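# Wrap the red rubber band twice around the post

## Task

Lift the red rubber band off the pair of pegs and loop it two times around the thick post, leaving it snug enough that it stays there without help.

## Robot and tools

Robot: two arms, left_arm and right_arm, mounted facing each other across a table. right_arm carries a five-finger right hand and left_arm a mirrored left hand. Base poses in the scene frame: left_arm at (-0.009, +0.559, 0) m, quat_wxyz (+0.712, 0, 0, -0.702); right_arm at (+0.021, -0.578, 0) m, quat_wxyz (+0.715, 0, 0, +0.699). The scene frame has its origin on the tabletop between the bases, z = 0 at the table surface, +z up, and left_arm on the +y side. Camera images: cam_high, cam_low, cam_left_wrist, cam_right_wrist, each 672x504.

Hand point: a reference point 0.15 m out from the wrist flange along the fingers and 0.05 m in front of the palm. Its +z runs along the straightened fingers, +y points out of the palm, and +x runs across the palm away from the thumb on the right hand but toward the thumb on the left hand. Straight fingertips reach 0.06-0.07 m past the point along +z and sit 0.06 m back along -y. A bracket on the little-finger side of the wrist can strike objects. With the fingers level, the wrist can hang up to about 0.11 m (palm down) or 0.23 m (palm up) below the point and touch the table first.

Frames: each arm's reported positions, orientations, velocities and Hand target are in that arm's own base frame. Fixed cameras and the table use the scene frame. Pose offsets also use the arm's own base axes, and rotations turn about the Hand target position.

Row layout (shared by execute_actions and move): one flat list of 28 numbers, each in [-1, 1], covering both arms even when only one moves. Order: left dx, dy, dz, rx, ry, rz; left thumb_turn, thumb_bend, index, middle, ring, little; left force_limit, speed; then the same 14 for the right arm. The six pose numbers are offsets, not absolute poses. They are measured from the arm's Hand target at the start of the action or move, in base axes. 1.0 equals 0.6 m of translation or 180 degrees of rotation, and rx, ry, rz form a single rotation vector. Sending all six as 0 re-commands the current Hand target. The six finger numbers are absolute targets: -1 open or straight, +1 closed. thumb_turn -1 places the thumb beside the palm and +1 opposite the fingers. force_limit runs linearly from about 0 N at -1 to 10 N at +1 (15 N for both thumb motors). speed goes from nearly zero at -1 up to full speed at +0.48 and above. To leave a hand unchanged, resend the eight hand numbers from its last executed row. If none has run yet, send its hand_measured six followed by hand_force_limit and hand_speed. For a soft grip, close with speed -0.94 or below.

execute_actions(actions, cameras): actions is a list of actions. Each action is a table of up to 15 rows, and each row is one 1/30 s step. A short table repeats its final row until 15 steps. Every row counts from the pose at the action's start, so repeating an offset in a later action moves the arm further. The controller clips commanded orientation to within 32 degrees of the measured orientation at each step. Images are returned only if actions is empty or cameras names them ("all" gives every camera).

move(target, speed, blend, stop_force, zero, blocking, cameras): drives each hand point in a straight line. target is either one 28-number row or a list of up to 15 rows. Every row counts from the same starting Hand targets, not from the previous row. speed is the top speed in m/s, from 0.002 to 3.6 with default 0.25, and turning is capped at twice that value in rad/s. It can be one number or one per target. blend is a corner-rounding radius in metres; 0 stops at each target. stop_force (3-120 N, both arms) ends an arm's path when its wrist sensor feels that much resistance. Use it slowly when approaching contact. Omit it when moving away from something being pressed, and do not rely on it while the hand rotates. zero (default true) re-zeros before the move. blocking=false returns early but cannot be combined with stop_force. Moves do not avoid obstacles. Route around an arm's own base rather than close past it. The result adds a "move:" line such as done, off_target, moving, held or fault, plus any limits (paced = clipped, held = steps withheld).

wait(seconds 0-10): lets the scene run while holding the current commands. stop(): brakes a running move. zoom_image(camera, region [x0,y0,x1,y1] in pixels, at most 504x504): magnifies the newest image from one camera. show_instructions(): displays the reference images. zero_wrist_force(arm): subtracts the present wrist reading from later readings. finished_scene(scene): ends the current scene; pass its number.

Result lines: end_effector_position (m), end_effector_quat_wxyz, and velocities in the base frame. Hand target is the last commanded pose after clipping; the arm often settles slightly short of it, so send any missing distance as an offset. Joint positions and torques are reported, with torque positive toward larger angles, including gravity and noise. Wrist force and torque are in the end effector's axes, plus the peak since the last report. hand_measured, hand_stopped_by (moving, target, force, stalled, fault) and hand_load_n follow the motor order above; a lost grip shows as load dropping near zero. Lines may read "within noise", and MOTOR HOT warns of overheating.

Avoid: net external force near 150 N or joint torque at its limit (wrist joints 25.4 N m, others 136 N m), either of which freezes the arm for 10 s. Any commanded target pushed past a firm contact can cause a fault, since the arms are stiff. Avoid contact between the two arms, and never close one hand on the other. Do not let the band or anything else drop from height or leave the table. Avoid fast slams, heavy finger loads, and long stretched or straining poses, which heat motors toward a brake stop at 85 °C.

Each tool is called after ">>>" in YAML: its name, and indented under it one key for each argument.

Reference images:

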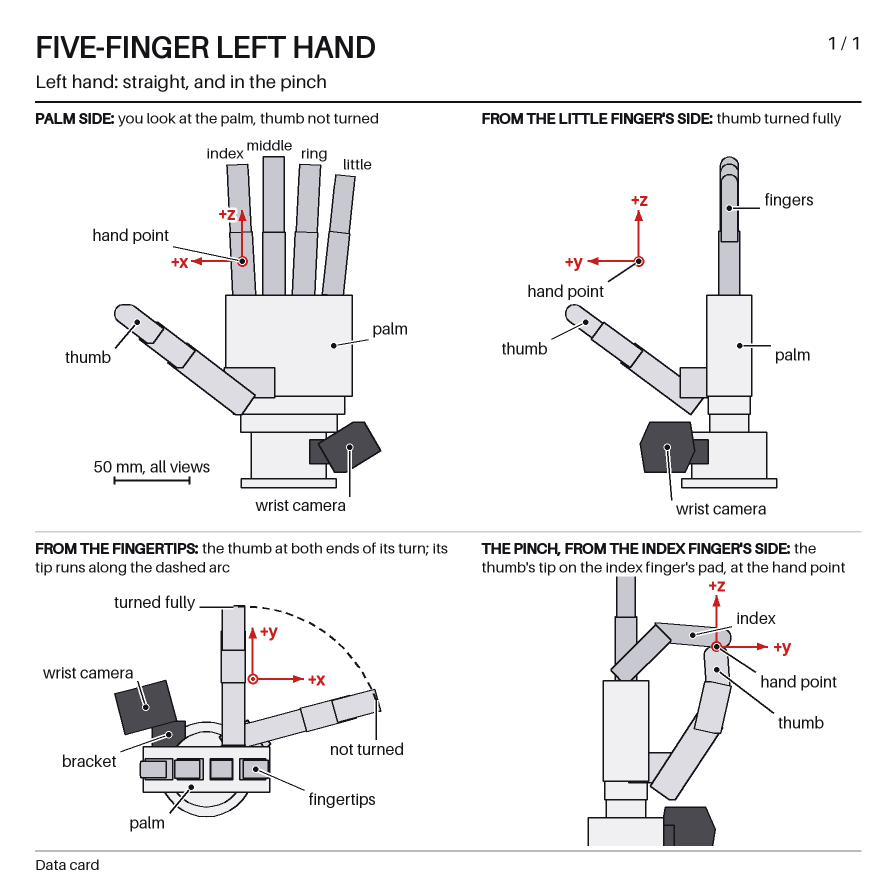

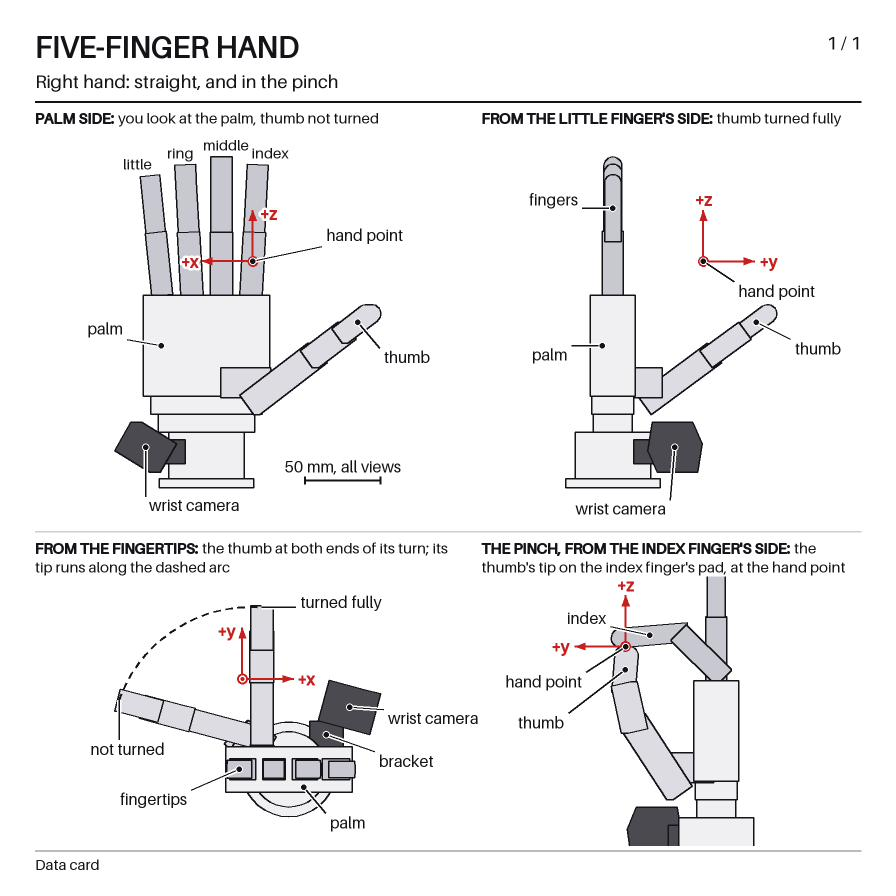

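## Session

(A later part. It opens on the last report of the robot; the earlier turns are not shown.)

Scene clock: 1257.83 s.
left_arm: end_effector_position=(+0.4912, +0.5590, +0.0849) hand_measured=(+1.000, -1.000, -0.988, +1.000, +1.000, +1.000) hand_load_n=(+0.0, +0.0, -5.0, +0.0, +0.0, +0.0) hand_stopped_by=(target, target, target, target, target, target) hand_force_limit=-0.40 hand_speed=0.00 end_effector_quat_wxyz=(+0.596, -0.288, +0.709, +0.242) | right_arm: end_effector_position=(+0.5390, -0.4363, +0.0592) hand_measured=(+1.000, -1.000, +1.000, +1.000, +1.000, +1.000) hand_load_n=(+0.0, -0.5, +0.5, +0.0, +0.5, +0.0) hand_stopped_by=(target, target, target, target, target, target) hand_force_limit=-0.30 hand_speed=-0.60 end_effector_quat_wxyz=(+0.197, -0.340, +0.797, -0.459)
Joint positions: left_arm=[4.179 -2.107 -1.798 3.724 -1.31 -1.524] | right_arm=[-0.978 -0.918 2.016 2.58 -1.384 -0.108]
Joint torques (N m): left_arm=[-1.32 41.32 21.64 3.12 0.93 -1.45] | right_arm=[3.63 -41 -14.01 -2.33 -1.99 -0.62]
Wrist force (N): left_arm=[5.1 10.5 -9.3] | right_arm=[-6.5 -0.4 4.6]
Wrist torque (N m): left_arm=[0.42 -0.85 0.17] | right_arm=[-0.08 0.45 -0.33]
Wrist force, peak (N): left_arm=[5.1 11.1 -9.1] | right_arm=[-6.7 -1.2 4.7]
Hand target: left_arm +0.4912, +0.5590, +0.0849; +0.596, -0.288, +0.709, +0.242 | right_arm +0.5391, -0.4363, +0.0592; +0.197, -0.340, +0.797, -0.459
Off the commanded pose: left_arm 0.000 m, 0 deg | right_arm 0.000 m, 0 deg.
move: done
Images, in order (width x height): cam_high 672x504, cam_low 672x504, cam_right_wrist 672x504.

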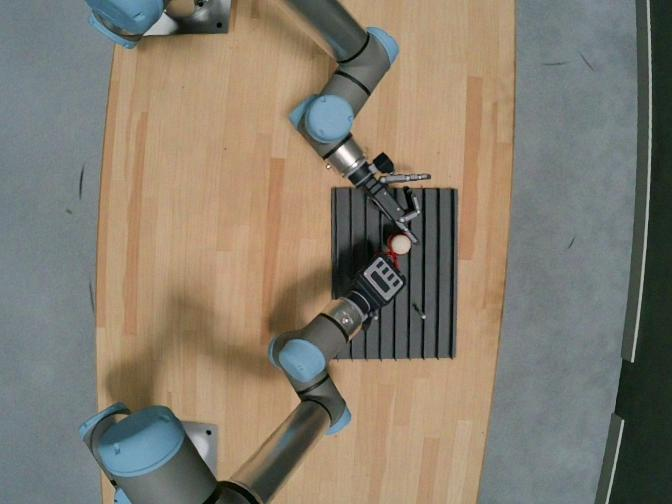

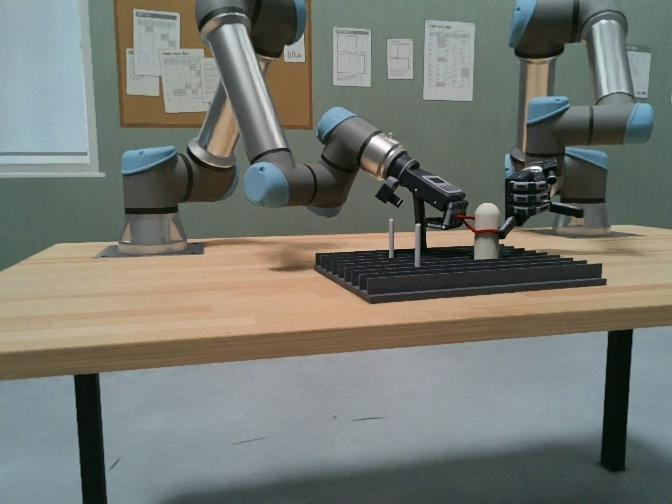

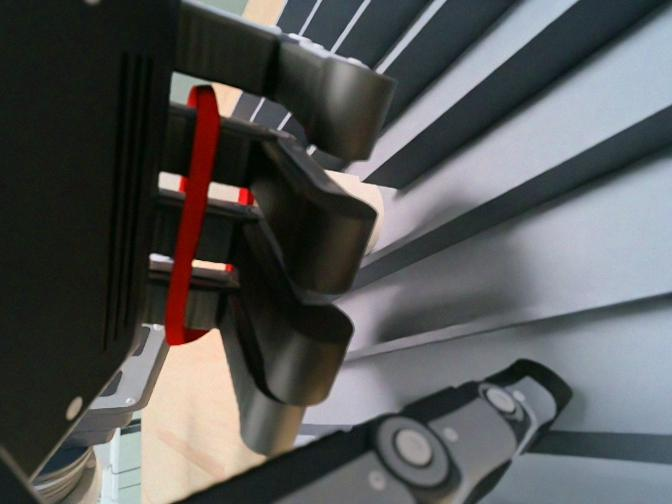

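>>> move:
  target: [0,0,0,0,0,0,1,-1,-1,1,1,1,-0.4,0,0,0,0.002,0,0,0,-1,-1,1,1,1,1,-0.3,-0.3]
  speed: 0.04

>>> move:
  target:
    - [-0.0290,0.0299,0,0,0,0,1,-1,-1,1,1,1,-0.4,0,-0.0096,0.0092,0,0,0,0,-1,-1,1,1,1,1,-0.3,-0.3]
    - [-0.1843,-0.1212,0.1333,0,0,0,1,-1,-1,1,1,1,-0.4,0,-0.0096,0.0092,0,0,0,0,-1,-1,1,1,1,1,-0.3,-0.3]
    - [-0.0878,-0.2348,0.1333,0,0,0,1,-1,-1,1,1,1,-0.4,0,-0.0096,0.0092,0,0,0,0,-1,-1,1,1,1,1,-0.3,-0.3]
  speed: [0.04,0.12,0.12]
  blend: [0.005,0.02,0]
  cameras: ["cam_low","cam_high","cam_right_wrist"]

>>> zoom_image:
  camera: "cam_low"
  region: [410, 150, 530, 270]

>>> zoom_image:
  camera: "cam_high"
  region: [330, 200, 430, 300]

Scene clock: 1263.70 s.
left_arm: end_effector_position=(+0.4912, +0.5590, +0.0849) hand_measured=(+1.000, -1.000, -0.988, +1.000, +1.000, +1.000) hand_load_n=(+0.0, +0.0, -5.0, +0.0, +0.0, +0.0) hand_stopped_by=(target, target, target, target, target, target) hand_force_limit=-0.40 hand_speed=0.00 end_effector_quat_wxyz=(+0.596, -0.288, +0.709, +0.242) | right_arm: end_effector_position=(+0.5391, -0.4363, +0.0604) hand_measured=(-1.000, -1.000, +1.000, +1.000, +1.000, +1.000) hand_load_n=(-0.5, +0.0, +0.5, +0.0, +0.5, +0.0) hand_stopped_by=(target, target, target, target, target, target) hand_force_limit=-0.30 hand_speed=-0.30 end_effector_quat_wxyz=(+0.197, -0.340, +0.797, -0.459)
Joint positions: left_arm=[4.179 -2.107 -1.798 3.724 -1.31 -1.524] | right_arm=[-0.978 -0.921 2.016 2.583 -1.384 -0.108]
Joint torques (N m): left_arm=[-1.93 42.41 20.54 3.03 0.79 -1.52] | right_arm=[7.91 -32.56 -5.66 -5.08 -1.2 1.7]
Wrist force (N): left_arm=[5.2 10.7 -9.3] | right_arm=[-6.3 -0.6 4.8]
Wrist torque (N m): left_arm=[0.44 -0.85 0.16] | right_arm=[-0.14 0.45 -0.34]
Wrist force, peak (N): left_arm=[4.9 10.9 -9.6] | right_arm=[-6.7 -0.6 4.9]
Hand target: left_arm +0.4912, +0.5590, +0.0849; +0.596, -0.288, +0.709, +0.242 | right_arm +0.5391, -0.4363, +0.0604; +0.197, -0.340, +0.797, -0.459
Off the commanded pose: left_arm 0.000 m, 0 deg | right_arm 0.000 m, 0 deg.
move: done

Scene clock: 1266.80 s.
left_arm: end_effector_position=(+0.4386, +0.4182, +0.1650) hand_measured=(+1.000, -1.000, -0.988, +1.000, +1.000, +1.000) hand_load_n=(+0.0, +0.0, +0.0, +0.0, +0.0, +0.5) hand_stopped_by=(target, target, target, target, target, target) hand_force_limit=-0.40 hand_speed=0.00 end_effector_quat_wxyz=(+0.596, -0.288, +0.709, +0.242) | right_arm: end_effector_position=(+0.5333, -0.4308, +0.0604) hand_measured=(-1.000, -1.000, +1.000, +1.000, +1.000, +1.000) hand_load_n=(-0.5, +0.0, +0.5, +0.0, +0.5, +0.0) hand_stopped_by=(target, target, target, target, target, target) hand_force_limit=-0.30 hand_speed=-0.30 end_effector_quat_wxyz=(+0.197, -0.340, +0.797, -0.459)
Joint positions: left_arm=[4.101 -1.709 -2.112 3.645 -1.385 -1.539] | right_arm=[-0.982 -0.931 2.04 2.569 -1.381 -0.11]
Joint torques (N m): left_arm=[-6.97 32.39 8.4 -0.92 -1.71 2.18] | right_arm=[6.45 -31.72 -17.73 0.14 -1.81 2.32]
Wrist force (N): left_arm=[5.0 1.2 -5.5] | right_arm=[-5.9 -0.7 5.6]
Wrist torque (N m): left_arm=[0.42 -0.93 0.09] | right_arm=[-0.15 0.45 -0.32]
Wrist force, peak (N): left_arm=[5.0 10.6 -9.3] | right_arm=[-6.0 -0.9 6.0]
Hand target: left_arm +0.4385, +0.4181, +0.1649; +0.596, -0.288, +0.709, +0.242 | right_arm +0.5333, -0.4308, +0.0604; +0.197, -0.340, +0.797, -0.459
Off the commanded pose: left_arm 0.000 m, 0 deg | right_arm 0.000 m, 0 deg.
move: done
Images, in order (width x height): cam_high 672x504, cam_low 672x504, cam_right_wrist 672x504.

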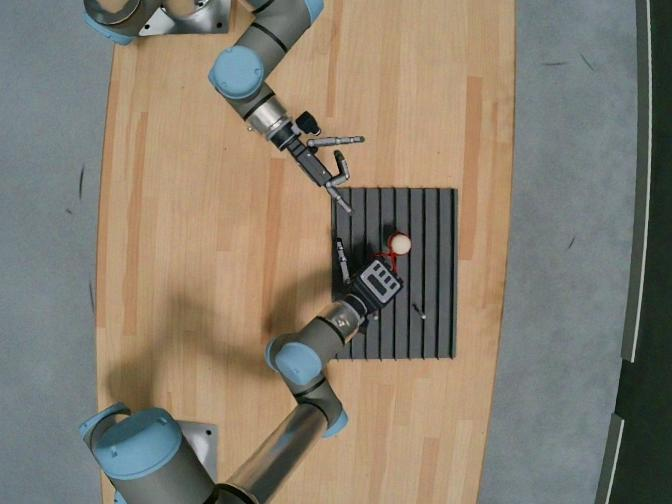

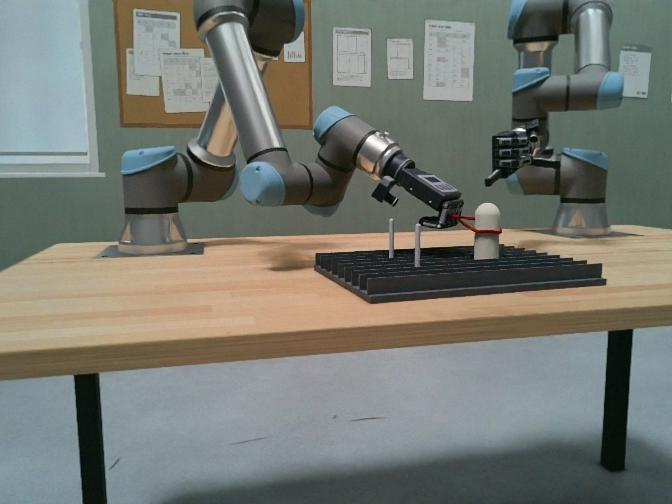

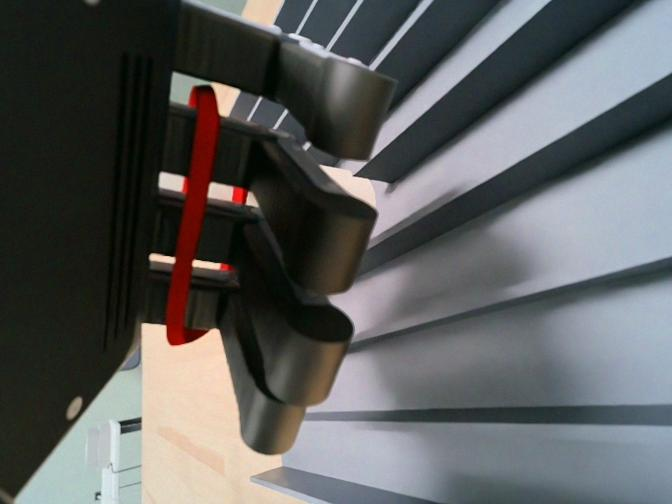

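Scaled by 4.200 from the camera's 672x504 image, which has a finer 960x720 frame.

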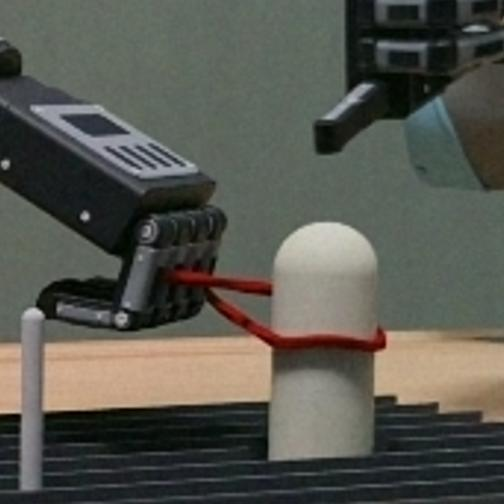

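Scaled by 5.040 from the camera's 672x504 image, which has a finer 960x720 frame.

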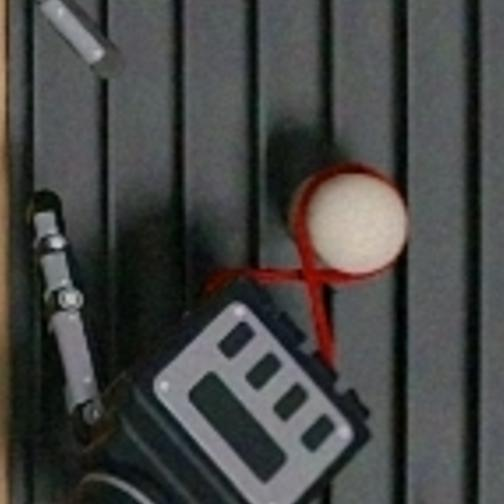

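>>> move:
  target: [0,0,0,0,0,0,0.35,-1,-1,1,1,1,-0.4,0,-0.0072,0.0069,0,0,0,0,-1,-1,1,1,1,1,-0.3,-0.3]
  speed: 0.04

>>> move:
  target:
    - [0.1552,0.1508,0,0,0,0,0.35,-1,-1,1,1,1,-0.4,0,0,0,0,0,0,0,-1,-1,1,1,1,1,-0.3,-0.3]
    - [0.1552,0.1508,-0.0422,0,0,0,0.35,-1,-1,1,1,1,-0.4,0,0,0,0,0,0,0,-1,-1,1,1,1,1,-0.3,-0.3]
  speed: 0.08
  blend: [0.005,0]
  cameras: ["cam_low","cam_high"]

>>> zoom_image:
  camera: "cam_low"
  region: [410, 150, 530, 270]

>>> zoom_image:
  camera: "cam_high"
  region: [330, 200, 430, 300]

Scene clock: 1268.50 s.
left_arm: end_effector_position=(+0.4385, +0.4181, +0.1649) hand_measured=(+0.350, -1.000, -0.988, +1.000, +1.000, +1.000) hand_load_n=(+0.0, +0.0, +0.0, +0.0, +0.0, +0.0) hand_stopped_by=(target, target, target, target, target, target) hand_force_limit=-0.40 hand_speed=0.00 end_effector_quat_wxyz=(+0.596, -0.288, +0.709, +0.242) | right_arm: end_effector_position=(+0.5289, -0.4266, +0.0605) hand_measured=(-1.000, -1.000, +1.000, +1.000, +1.000, +1.000) hand_load_n=(+0.0, -0.5, +1.0, +0.0, +0.5, +0.0) hand_stopped_by=(target, target, target, target, target, target) hand_force_limit=-0.30 hand_speed=-0.30 end_effector_quat_wxyz=(+0.197, -0.340, +0.797, -0.459)
Joint positions: left_arm=[4.101 -1.709 -2.113 3.645 -1.386 -1.539] | right_arm=[-0.984 -0.938 2.058 2.558 -1.379 -0.111]
Joint torques (N m): left_arm=[-4.8 30.17 6.72 -0.67 -1.89 2.03] | right_arm=[-8.05 -33.15 -16.2 -3.1 0.82 -2.42]
Wrist force (N): left_arm=[4.8 1.0 -5.4] | right_arm=[-5.6 -1.2 6.4]
Wrist torque (N m): left_arm=[0.38 -0.91 0.08] | right_arm=[-0.20 0.41 -0.31]
Wrist force, peak (N): left_arm=[5.1 1.1 -5.8] | right_arm=[-5.6 -1.1 6.5]
Hand target: left_arm +0.4385, +0.4181, +0.1649; +0.596, -0.288, +0.709, +0.242 | right_arm +0.5290, -0.4266, +0.0604; +0.197, -0.340, +0.797, -0.459
Off the commanded pose: left_arm 0.000 m, 0 deg | right_arm 0.000 m, 0 deg.
move: done

Scene clock: 1270.87 s.
left_arm: end_effector_position=(+0.5316, +0.5085, +0.1395) hand_measured=(+0.350, -1.000, -0.988, +1.000, +1.000, +1.000) hand_load_n=(+0.0, +0.0, +0.0, +0.0, +0.0, +0.0) hand_stopped_by=(target, target, target, target, target, target) hand_force_limit=-0.40 hand_speed=0.00 end_effector_quat_wxyz=(+0.596, -0.289, +0.710, +0.242) | right_arm: end_effector_position=(+0.5290, -0.4266, +0.0604) hand_measured=(-1.000, -1.000, +1.000, +1.000, +1.000, +1.000) hand_load_n=(+0.0, +0.0, +1.0, +0.0, +0.5, +0.0) hand_stopped_by=(target, target, target, target, target, target) hand_force_limit=-0.30 hand_speed=-0.30 end_effector_quat_wxyz=(+0.197, -0.340, +0.797, -0.459)
Joint positions: left_arm=[4.05 -2.018 -1.764 3.606 -1.436 -1.548] | right_arm=[-0.984 -0.938 2.058 2.559 -1.379 -0.111]
Joint torques (N m): left_arm=[8.97 37.64 31.17 0.25 1.71 -0.28] | right_arm=[6.44 -30.9 -16.23 0.02 -1.95 2.33]
Wrist force (N): left_arm=[4.8 1.2 -5.6] | right_arm=[-5.5 -1.3 6.2]
Wrist torque (N m): left_arm=[0.41 -0.88 0.14] | right_arm=[-0.21 0.40 -0.31]
Wrist force, peak (N): left_arm=[5.2 1.2 -6.3] | right_arm=[-5.7 -1.2 6.5]
Hand target: left_arm +0.5317, +0.5086, +0.1396; +0.596, -0.288, +0.709, +0.242 | right_arm +0.5290, -0.4266, +0.0604; +0.197, -0.340, +0.797, -0.459
Off the commanded pose: left_arm 0.000 m, 0 deg | right_arm 0.000 m, 0 deg.
move: done
Images, in order (width x height): cam_high 672x504, cam_low 672x504.

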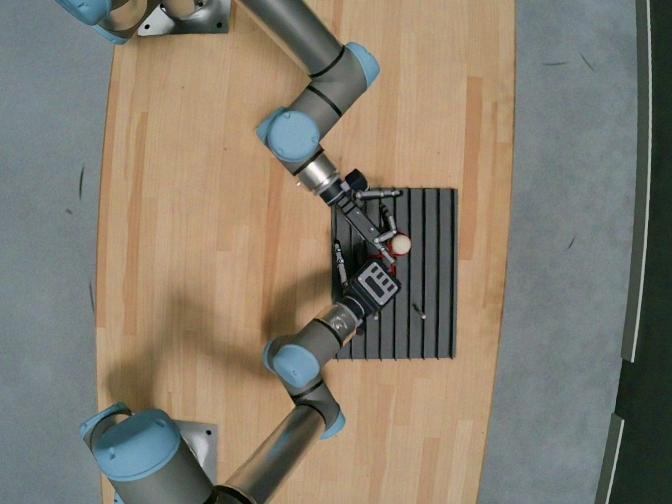

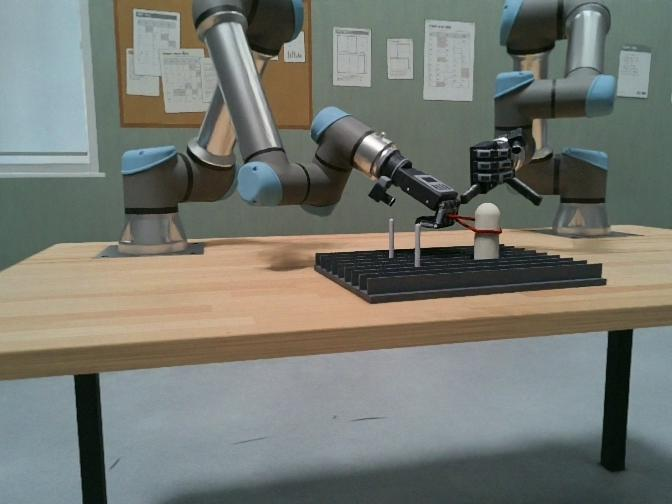

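Scaled by 4.200 from the camera's 672x504 image, which has a finer 960x720 frame.

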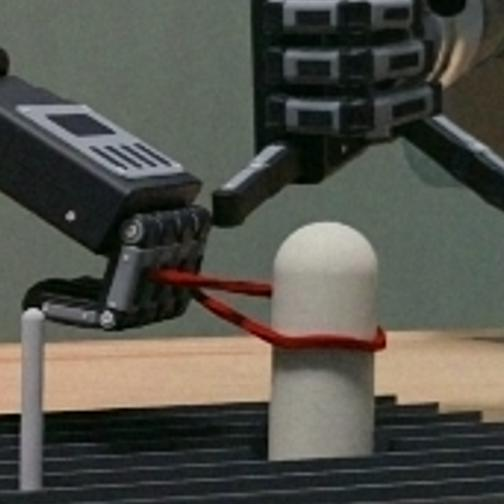

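Scaled by 5.040 from the camera's 672x504 image, which has a finer 960x720 frame.

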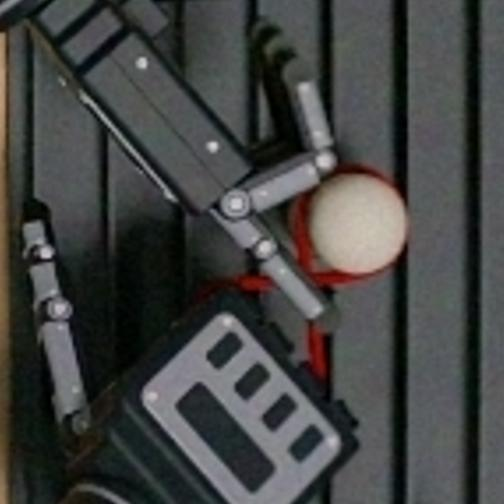

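>>> move:
  target: [0,0,-0.1048,0,0,0,0.35,-1,-1,1,1,1,-0.4,0,0,0,0,0,0,0,-1,-1,1,1,1,1,-0.3,-0.3]
  speed: 0.04
  stop_force: 20
  cameras: ["cam_low","cam_high"]

>>> zoom_image:
  camera: "cam_low"
  region: [410, 150, 530, 270]

>>> zoom_image:
  camera: "cam_high"
  region: [330, 200, 430, 300]

Scene clock: 1274.13 s.
left_arm: end_effector_position=(+0.5317, +0.5086, +0.0767) hand_measured=(+0.350, -1.000, -0.988, +1.000, +1.000, +1.000) hand_load_n=(+0.0, +0.0, +0.5, +0.0, +0.0, +0.0) hand_stopped_by=(target, target, target, target, target, target) hand_force_limit=-0.40 hand_speed=0.00 end_effector_quat_wxyz=(+0.596, -0.288, +0.709, +0.242) | right_arm: end_effector_position=(+0.5290, -0.4266, +0.0604) hand_measured=(-1.000, -1.000, +1.000, +1.000, +1.000, +1.000) hand_load_n=(+0.0, +0.0, +1.0, +0.0, +0.5, +0.5) hand_stopped_by=(target, target, target, target, target, target) hand_force_limit=-0.30 hand_speed=-0.30 end_effector_quat_wxyz=(+0.197, -0.340, +0.797, -0.459)
Joint positions: left_arm=[4.05 -2.117 -1.809 3.75 -1.436 -1.548] | right_arm=[-0.984 -0.938 2.058 2.559 -1.379 -0.111]
Joint torques (N m): left_arm=[5.08 38.04 22.82 -3.99 1.3 1.88] | right_arm=[6.46 -40.65 -17.17 -3.96 -0.62 2.32]
Wrist force (N): left_arm=[-6.5 0.8 -6.8] | right_arm=[-4.8 4.6 9.2]
Wrist torque (N m): left_arm=[0.48 -1.22 -0.53] | right_arm=[-0.17 0.35 -0.10]
Wrist force, peak (N): left_arm=[-6.9 0.9 -6.9] | right_arm=[-5.1 4.8 9.6]
Hand target: left_arm +0.5317, +0.5086, +0.0767; +0.596, -0.288, +0.709, +0.242 | right_arm +0.5290, -0.4266, +0.0604; +0.197, -0.340, +0.797, -0.459
Off the commanded pose: left_arm 0.000 m, 0 deg | right_arm 0.000 m, 0 deg.
move: done
Images, in order (width x height): cam_high 672x504, cam_low 672x504.

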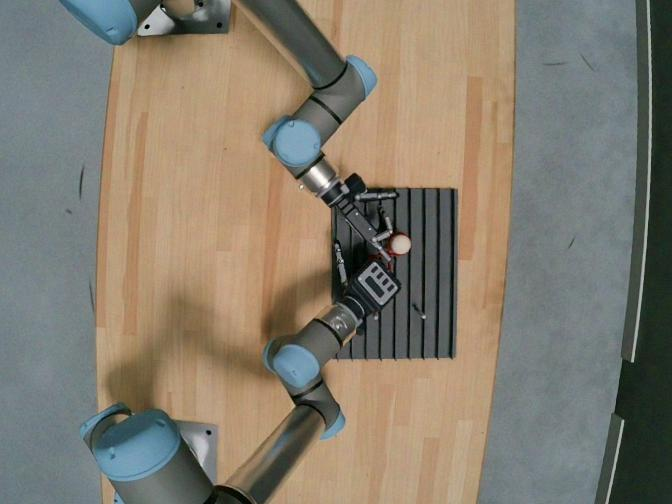

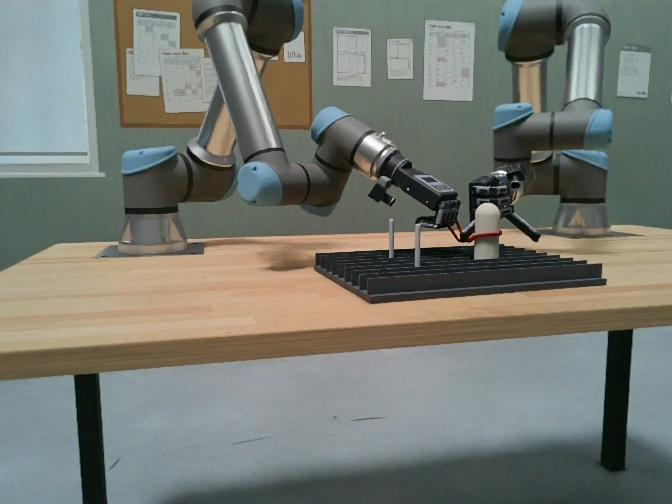

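Scaled by 4.200 from the camera's 672x504 image, which has a finer 960x720 frame.

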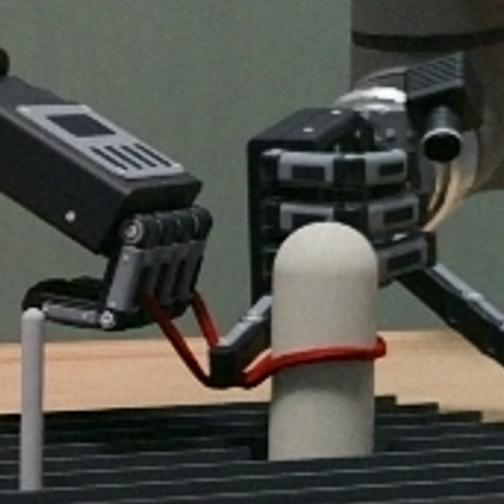

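Scaled by 5.040 from the camera's 672x504 image, which has a finer 960x720 frame.

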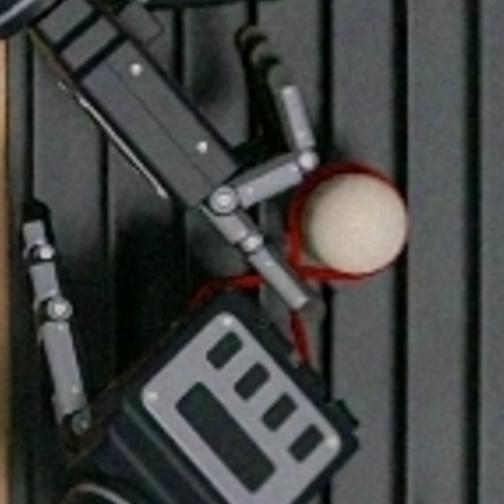

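>>> move:
  target:
    - [0,0,0.045,0,0,0,0.35,-1,-1,1,1,1,-0.4,0,0,0,0,0,0,0,-1,-1,1,1,1,1,-0.3,-0.3]
    - [0.0096,0.0093,0.045,0,0,0,0.35,-1,-1,1,1,1,-0.4,0,0,0,0,0,0,0,-1,-1,1,1,1,1,-0.3,-0.3]
    - [0.0096,0.0093,0,0,0,0,0.35,-1,-1,1,1,1,-0.4,0,0,0,0,0,0,0,-1,-1,1,1,1,1,-0.3,-0.3]
  speed: 0.05
  cameras: ["cam_low","cam_high"]

>>> zoom_image:
  camera: "cam_low"
  region: [410, 150, 530, 270]

>>> zoom_image:
  camera: "cam_high"
  region: [330, 200, 430, 300]

Scene clock: 1276.90 s.
left_arm: end_effector_position=(+0.5373, +0.5141, +0.0766) hand_measured=(+0.350, -1.000, -0.988, +1.000, +1.000, +1.000) hand_load_n=(+0.0, +0.5, +0.0, +0.0, +0.0, +0.0) hand_stopped_by=(target, target, target, target, target, target) hand_force_limit=-0.40 hand_speed=0.00 end_effector_quat_wxyz=(+0.596, -0.289, +0.710, +0.242) | right_arm: end_effector_position=(+0.5290, -0.4266, +0.0604) hand_measured=(-1.000, -1.000, +1.000, +1.000, +1.000, +1.000) hand_load_n=(+0.0, +0.0, +1.0, +0.0, +1.0, +0.0) hand_stopped_by=(target, target, target, target, target, target) hand_force_limit=-0.30 hand_speed=-0.30 end_effector_quat_wxyz=(+0.197, -0.340, +0.797, -0.459)
Joint positions: left_arm=[4.048 -2.131 -1.784 3.739 -1.438 -1.548] | right_arm=[-0.984 -0.938 2.058 2.559 -1.379 -0.111]
Joint torques (N m): left_arm=[8.42 38.75 21.77 -3.81 1.47 -1.63] | right_arm=[6.1 -43.99 -16.28 -3.83 1.51 2.39]
Wrist force (N): left_arm=[-5.5 0.4 -7.1] | right_arm=[-4.6 4.2 9.1]
Wrist torque (N m): left_arm=[0.43 -1.18 -0.46] | right_arm=[-0.18 0.34 -0.09]
Wrist force, peak (N): left_arm=[-6.8 0.9 -6.8] | right_arm=[-4.7 4.7 9.5]
Hand target: left_arm +0.5374, +0.5142, +0.0767; +0.596, -0.288, +0.709, +0.242 | right_arm +0.5290, -0.4266, +0.0604; +0.197, -0.340, +0.797, -0.459
Off the commanded pose: left_arm 0.000 m, 0 deg | right_arm 0.000 m, 0 deg.
move: done
Images, in order (width x height): cam_high 672x504, cam_low 672x504.

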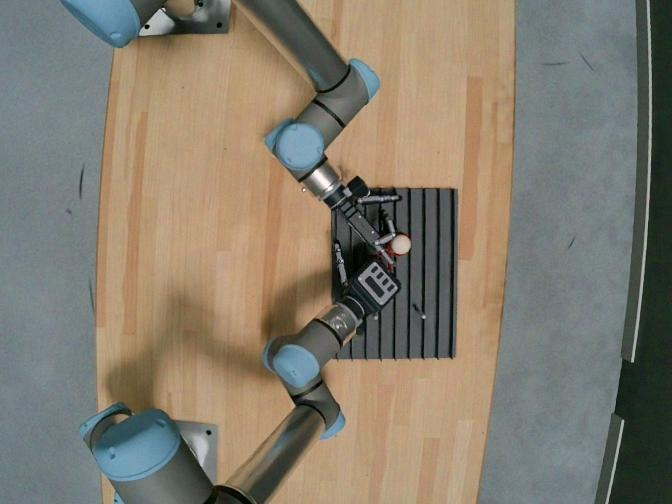

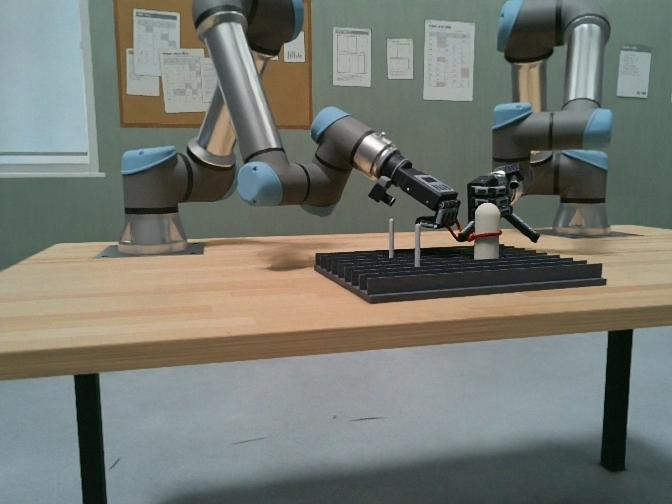

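Scaled by 4.200 from the camera's 672x504 image, which has a finer 960x720 frame.

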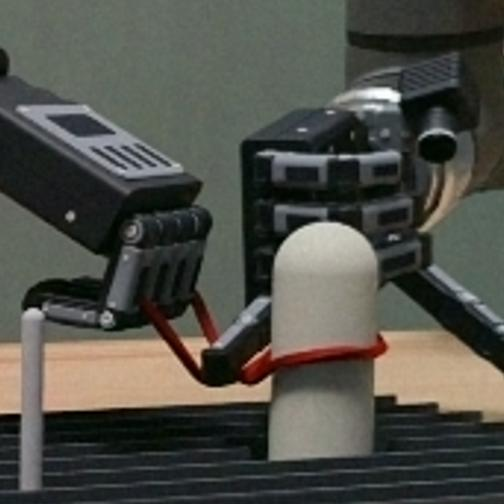

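Scaled by 5.040 from the camera's 672x504 image, which has a finer 960x720 frame.

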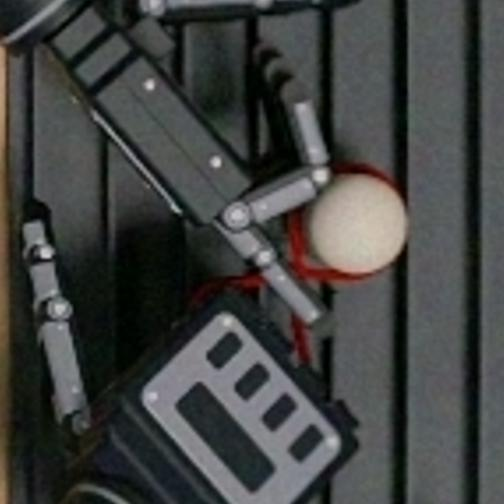

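>>> move:
  target:
    - [0,0,0,0,0,0,0.35,-1,-1,1,1,1,-0.4,0,0.0112,-0.0107,0.0863,0.0768,0.0803,0,-1,-1,1,1,1,1,-0.3,-0.3]
    - [0,0,0,0,0,0,0.35,-1,-1,1,1,1,-0.4,0,0.0446,-0.0426,0.1228,0.1152,0.1205,0,-1,-1,1,1,1,1,-0.3,-0.3]
  speed: 0.07
  blend: [0.01,0]
  cameras: ["cam_low","cam_high"]

>>> zoom_image:
  camera: "cam_low"
  region: [410, 110, 550, 250]

>>> zoom_image:
  camera: "cam_high"
  region: [330, 180, 450, 300]

Scene clock: 1289.03 s.
left_arm: end_effector_position=(+0.5374, +0.5142, +0.0767) hand_measured=(+0.350, -1.000, -0.988, +1.000, +1.000, +1.000) hand_load_n=(+0.5, +0.0, -3.0, +0.0, +0.0, +0.0) hand_stopped_by=(target, target, target, target, target, target) hand_force_limit=-0.40 hand_speed=0.00 end_effector_quat_wxyz=(+0.596, -0.288, +0.709, +0.242) | right_arm: end_effector_position=(+0.5408, -0.4379, +0.1179) hand_measured=(-1.000, -1.000, +1.000, +1.000, +1.000, +1.000) hand_load_n=(+0.0, +0.0, +2.5, +0.0, +2.5, +0.0) hand_stopped_by=(target, target, target, target, target, target) hand_force_limit=-0.30 hand_speed=-0.30 end_effector_quat_wxyz=(+0.126, -0.372, +0.871, -0.294)
Joint positions: left_arm=[4.048 -2.131 -1.784 3.739 -1.438 -1.548] | right_arm=[-0.947 -1.103 1.789 3.383 -1.459 -0.145]
Joint torques (N m): left_arm=[4.08 32.11 18.96 -0.84 -0.5 -1.3] | right_arm=[6.8 -46.97 -18.21 -9.33 -0.77 -2.61]
Wrist force (N): left_arm=[-13.0 4.7 -8.4] | right_arm=[-4.4 8.5 13.5]
Wrist torque (N m): left_arm=[0.37 -1.29 -0.92] | right_arm=[-0.19 0.20 -0.02]
Wrist force, peak (N): left_arm=[-13.0 4.7 -8.4] | right_arm=[-4.3 9.0 13.8]
Hand target: left_arm +0.5374, +0.5142, +0.0767; +0.596, -0.288, +0.709, +0.242 | right_arm +0.5408, -0.4379, +0.1179; +0.126, -0.372, +0.871, -0.294 (not the last commanded pose)
Off the commanded pose: left_arm 0.000 m, 0 deg | right_arm 0.026 m, 7 deg.
move: held (right_arm; a check stopped the path); path passed 1 of 2 targets; limits=held
pose unreachable (right arm): on one or more control steps of this call, first in action 0 (counted from 0), this arm could not follow its commanded pose, so it was not sent that pose on those steps. It may still have moved: this result reports where it is.
cause: moving toward the commanded pose would bring a part of the arm too close to another arm (a part of this arm just beyond joint 6 (wrist 3) and a part of the left arm just beyond its joint 6 (wrist 3), 7 mm apart when this arm was first held).
Images, in order (width x height): cam_high 672x504, cam_low 672x504.

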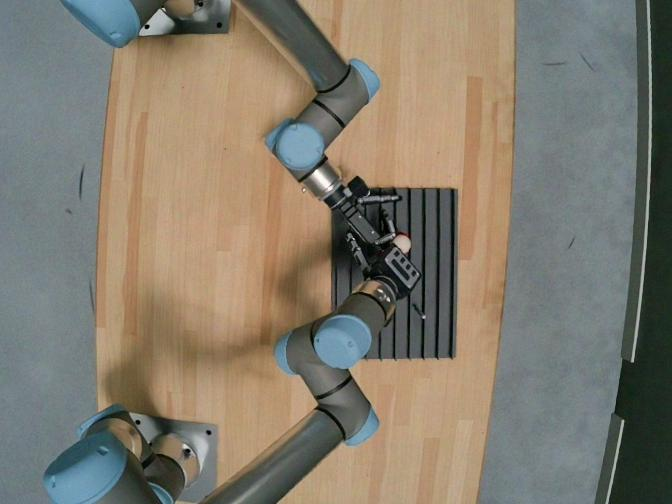

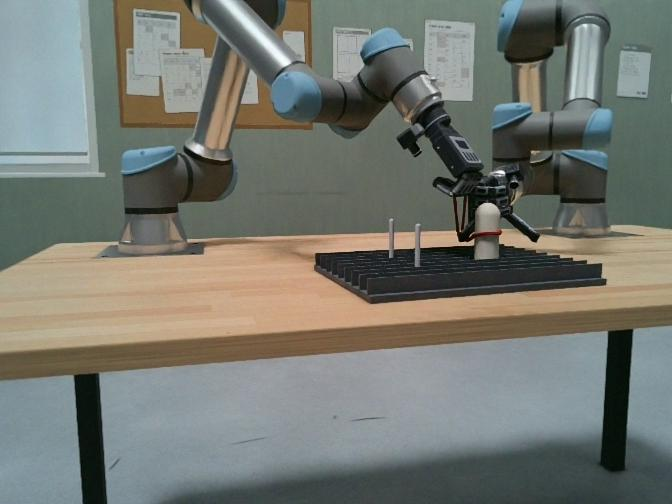

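Scaled by 3.600 from the camera's 672x504 image, which has a finer 960x720 frame.

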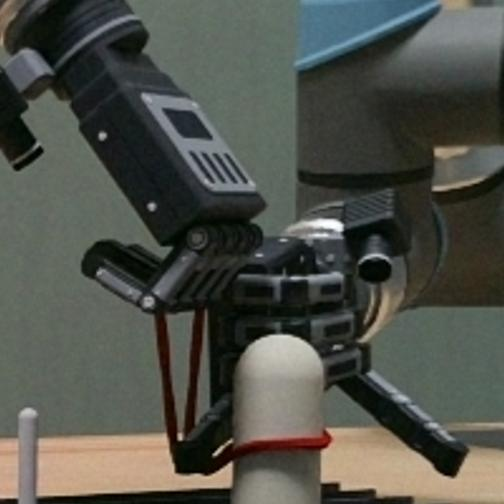

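Scaled by 4.200 from the camera's 672x504 image, which has a finer 960x720 frame.

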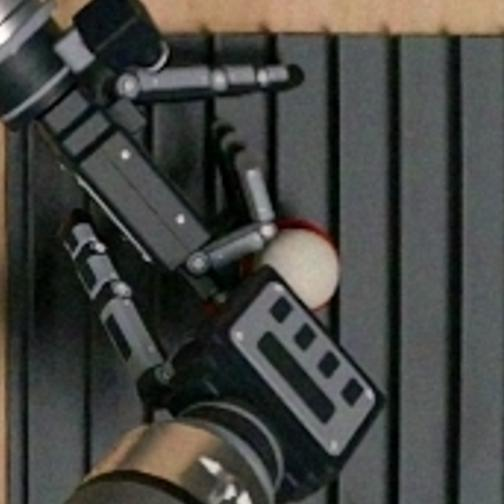

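>>> move:
  target: [0,0,0,0,0,0,0.35,-1,-1,1,1,1,-0.4,0,-0.0112,0.0107,0.0352,0.0284,0.0297,0,-1,-1,1,1,1,1,-0.3,-0.3]
  speed: 0.06

>>> move:
  target: [0,0,0,0,0,0,0.35,-1,-1,1,1,1,-0.4,0,0.0361,-0.0345,0.005,0,0,0,-1,-1,1,1,1,1,-0.3,-0.3]
  speed: 0.06
  cameras: ["cam_low","cam_high"]

>>> zoom_image:
  camera: "cam_low"
  region: [410, 110, 550, 250]

>>> zoom_image:
  camera: "cam_high"
  region: [330, 180, 450, 300]

Scene clock: 1292.07 s.
left_arm: end_effector_position=(+0.5374, +0.5142, +0.0767) hand_measured=(+0.350, -1.000, -0.988, +1.000, +1.000, +1.000) hand_load_n=(+0.0, +0.0, -2.0, +0.0, +0.0, +0.0) hand_stopped_by=(target, target, target, target, target, target) hand_force_limit=-0.40 hand_speed=0.00 end_effector_quat_wxyz=(+0.596, -0.288, +0.709, +0.242) | right_arm: end_effector_position=(+0.5341, -0.4315, +0.1391) hand_measured=(-1.000, -1.000, +1.000, +1.000, +1.000, +1.000) hand_load_n=(+0.0, +0.0, +3.0, +0.0, +3.5, +0.0) hand_stopped_by=(target, target, target, target, target, target) hand_force_limit=-0.30 hand_speed=-0.30 end_effector_quat_wxyz=(+0.102, -0.379, +0.889, -0.237)
Joint positions: left_arm=[4.048 -2.131 -1.784 3.739 -1.438 -1.548] | right_arm=[-0.94 -1.134 1.702 3.629 -1.482 -0.152]
Joint torques (N m): left_arm=[0.77 29.91 10.71 -3.63 2.55 -1.08] | right_arm=[1.78 -42.75 -22.58 -6.56 1.87 -1.29]
Wrist force (N): left_arm=[-15.3 3.9 -8.2] | right_arm=[-4.6 7.0 16.8]
Wrist torque (N m): left_arm=[0.39 -1.34 -1.07] | right_arm=[-0.32 0.15 -0.04]
Wrist force, peak (N): left_arm=[-15.3 3.9 -8.2] | right_arm=[-4.4 7.2 16.8]
Hand target: left_arm +0.5374, +0.5142, +0.0767; +0.596, -0.288, +0.709, +0.242 | right_arm +0.5341, -0.4315, +0.1390; +0.102, -0.379, +0.889, -0.237
Off the commanded pose: left_arm 0.000 m, 0 deg | right_arm 0.000 m, 0 deg.
move: done

Scene clock: 1292.97 s.
left_arm: end_effector_position=(+0.5374, +0.5142, +0.0767) hand_measured=(+0.350, -1.000, -0.988, +1.000, +1.000, +1.000) hand_load_n=(+0.0, +0.5, -5.5, +0.0, +0.0, +0.0) hand_stopped_by=(target, target, target, target, target, target) hand_force_limit=-0.40 hand_speed=0.00 end_effector_quat_wxyz=(+0.596, -0.288, +0.709, +0.242) | right_arm: end_effector_position=(+0.5558, -0.4520, +0.1419) hand_measured=(-1.000, -1.000, +1.000, +1.000, +1.000, +1.000) hand_load_n=(+0.0, +0.0, +2.5, +0.0, +3.0, +0.0) hand_stopped_by=(target, target, target, target, target, target) hand_force_limit=-0.30 hand_speed=-0.30 end_effector_quat_wxyz=(+0.102, -0.379, +0.889, -0.237)
Joint positions: left_arm=[4.048 -2.131 -1.784 3.739 -1.438 -1.548] | right_arm=[-0.931 -1.076 1.601 3.67 -1.486 -0.145]
Joint torques (N m): left_arm=[-0.23 29.77 9.87 -4.33 3.05 -1.22] | right_arm=[-7.19 -54.96 -31.58 -9.82 0.16 -1.07]
Wrist force (N): left_arm=[-15.4 9.2 -8.3] | right_arm=[-4.5 12.1 14.5]
Wrist torque (N m): left_arm=[0.27 -1.38 -1.10] | right_arm=[-0.08 0.20 -0.09]
Wrist force, peak (N): left_arm=[-15.5 9.4 -8.3] | right_arm=[-4.6 12.3 14.6]
Hand target: left_arm +0.5374, +0.5142, +0.0767; +0.596, -0.288, +0.709, +0.242 | right_arm +0.5557, -0.4522, +0.1420; +0.102, -0.379, +0.889, -0.237
Off the commanded pose: left_arm 0.000 m, 0 deg | right_arm 0.000 m, 0 deg.
move: done
Images, in order (width x height): cam_high 672x504, cam_low 672x504.

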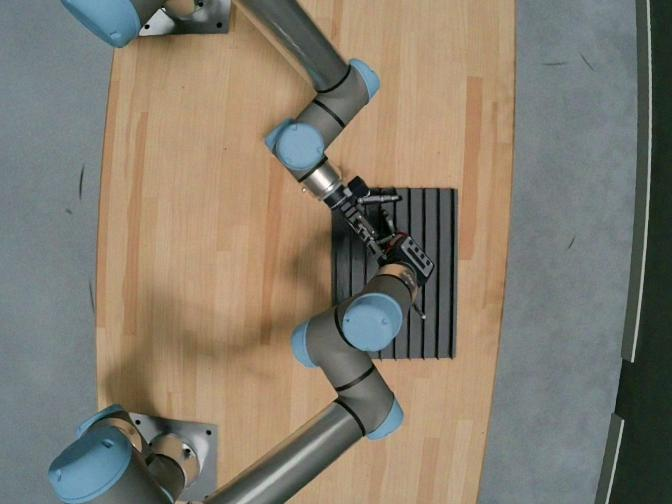

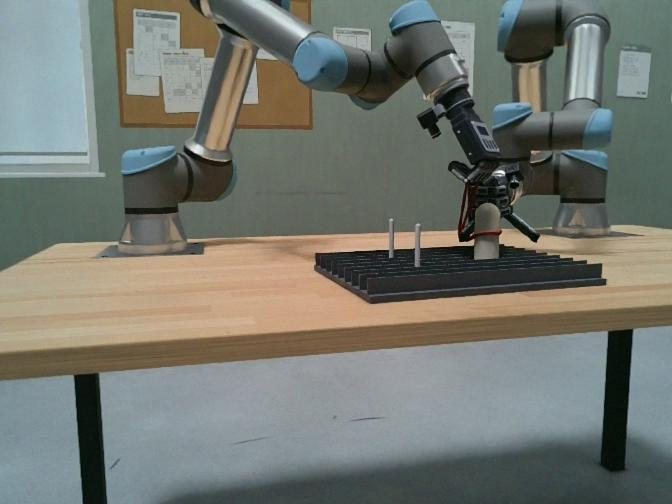

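Scaled by 3.600 from the camera's 672x504 image, which has a finer 960x720 frame.

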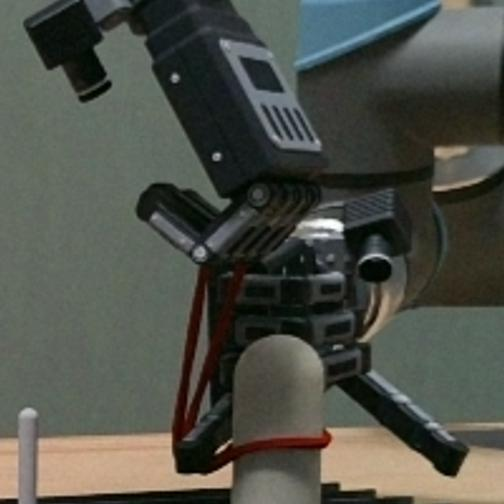

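Scaled by 4.200 from the camera's 672x504 image, which has a finer 960x720 frame.

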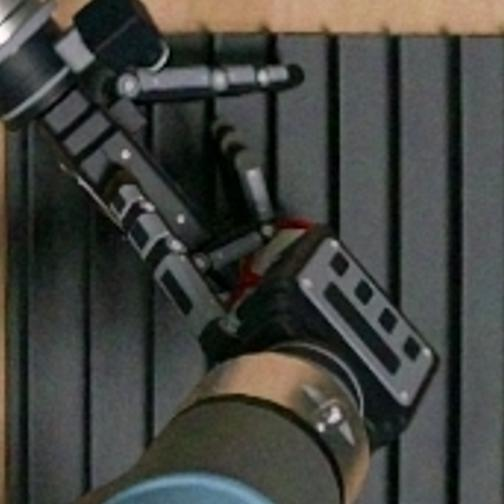

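>>> move:
  target:
    - [0,0,0,0,0,0,0.35,-1,-1,1,1,1,-0.4,0,0.0466,-0.0446,0.0053,0.0192,0.0201,0,-1,-1,1,1,1,1,-0.3,-0.3]
    - [0,0,0,0,0,0,0.35,-1,-1,1,1,1,-0.4,0,0.0819,-0.0783,-0.0092,0.0384,0.0402,0,-1,-1,1,1,1,1,-0.3,-0.3]
  speed: 0.06
  blend: [0.005,0]
  cameras: ["cam_low","cam_high"]

>>> zoom_image:
  camera: "cam_low"
  region: [430, 110, 570, 250]

>>> zoom_image:
  camera: "cam_high"
  region: [330, 180, 450, 300]

Scene clock: 1295.57 s.
left_arm: end_effector_position=(+0.5374, +0.5142, +0.0767) hand_measured=(+0.350, -1.000, -0.986, +1.000, +1.000, +1.000) hand_load_n=(+0.0, +0.0, -13.0, +0.0, +0.0, +0.0) hand_stopped_by=(target, target, target, target, target, target) hand_force_limit=-0.40 hand_speed=0.00 end_effector_quat_wxyz=(+0.596, -0.288, +0.709, +0.242) | right_arm: end_effector_position=(+0.6049, -0.4990, +0.1365) hand_measured=(-1.000, -1.000, +1.000, +1.000, +1.000, +1.000) hand_load_n=(+0.0, +0.0, +2.5, +0.0, +3.0, +0.0) hand_stopped_by=(target, target, target, target, target, target) hand_force_limit=-0.30 hand_speed=-0.30 end_effector_quat_wxyz=(+0.069, -0.386, +0.906, -0.159)
Joint positions: left_arm=[4.048 -2.131 -1.784 3.739 -1.438 -1.548] | right_arm=[-0.906 -0.861 1.19 4.039 -1.521 -0.133]
Joint torques (N m): left_arm=[-5.7 27.97 4.19 -5.86 4.14 -0.62] | right_arm=[-8.11 -59.19 -40.93 -9.62 2.01 0.53]
Wrist force (N): left_arm=[-14.3 18.8 -8.8] | right_arm=[-4.1 21.7 9.7]
Wrist torque (N m): left_arm=[0.03 -1.36 -1.10] | right_arm=[0.33 0.21 0.11]
Wrist force, peak (N): left_arm=[-14.3 19.1 -8.9] | right_arm=[-4.2 21.9 10.0]
Hand target: left_arm +0.5374, +0.5142, +0.0767; +0.596, -0.288, +0.709, +0.242 | right_arm +0.6049, -0.4991, +0.1365; +0.069, -0.386, +0.906, -0.159
Off the commanded pose: left_arm 0.000 m, 0 deg | right_arm 0.000 m, 0 deg.
move: done
Images, in order (width x height): cam_high 672x504, cam_low 672x504.

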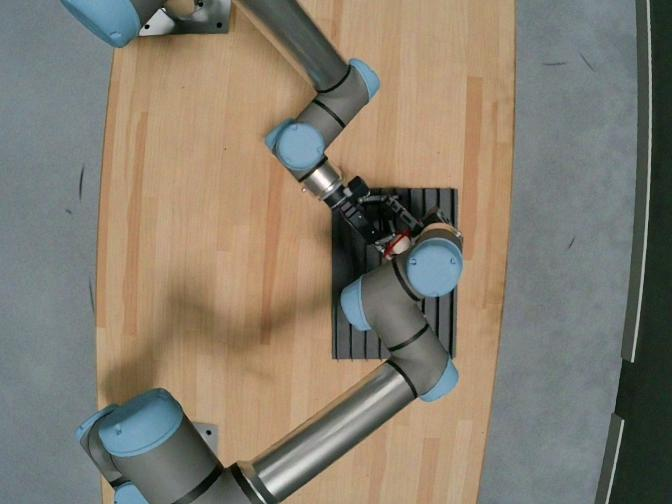

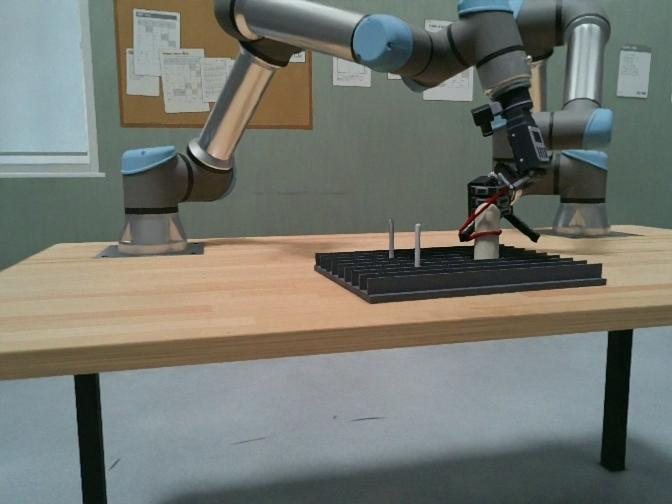

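Scaled by 3.600 from the camera's 672x504 image, which has a finer 960x720 frame.

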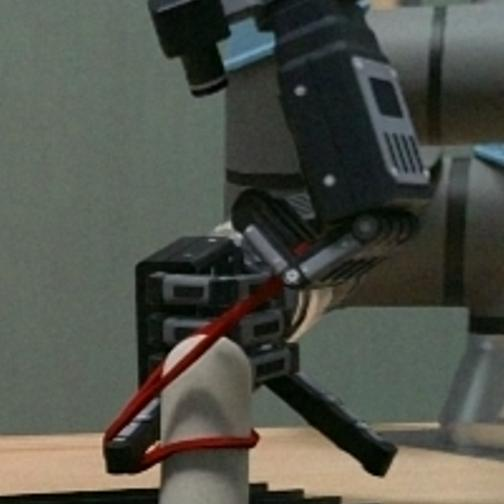

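Scaled by 4.200 from the camera's 672x504 image, which has a finer 960x720 frame.

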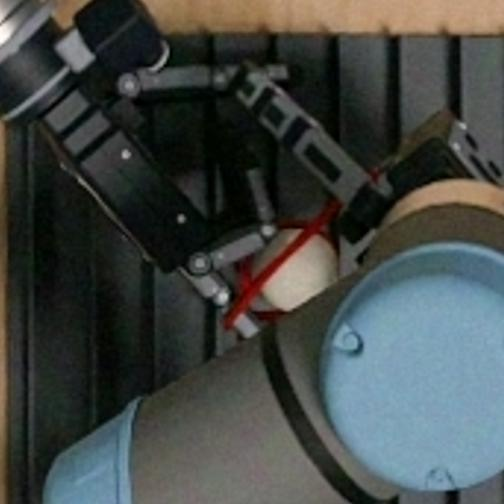

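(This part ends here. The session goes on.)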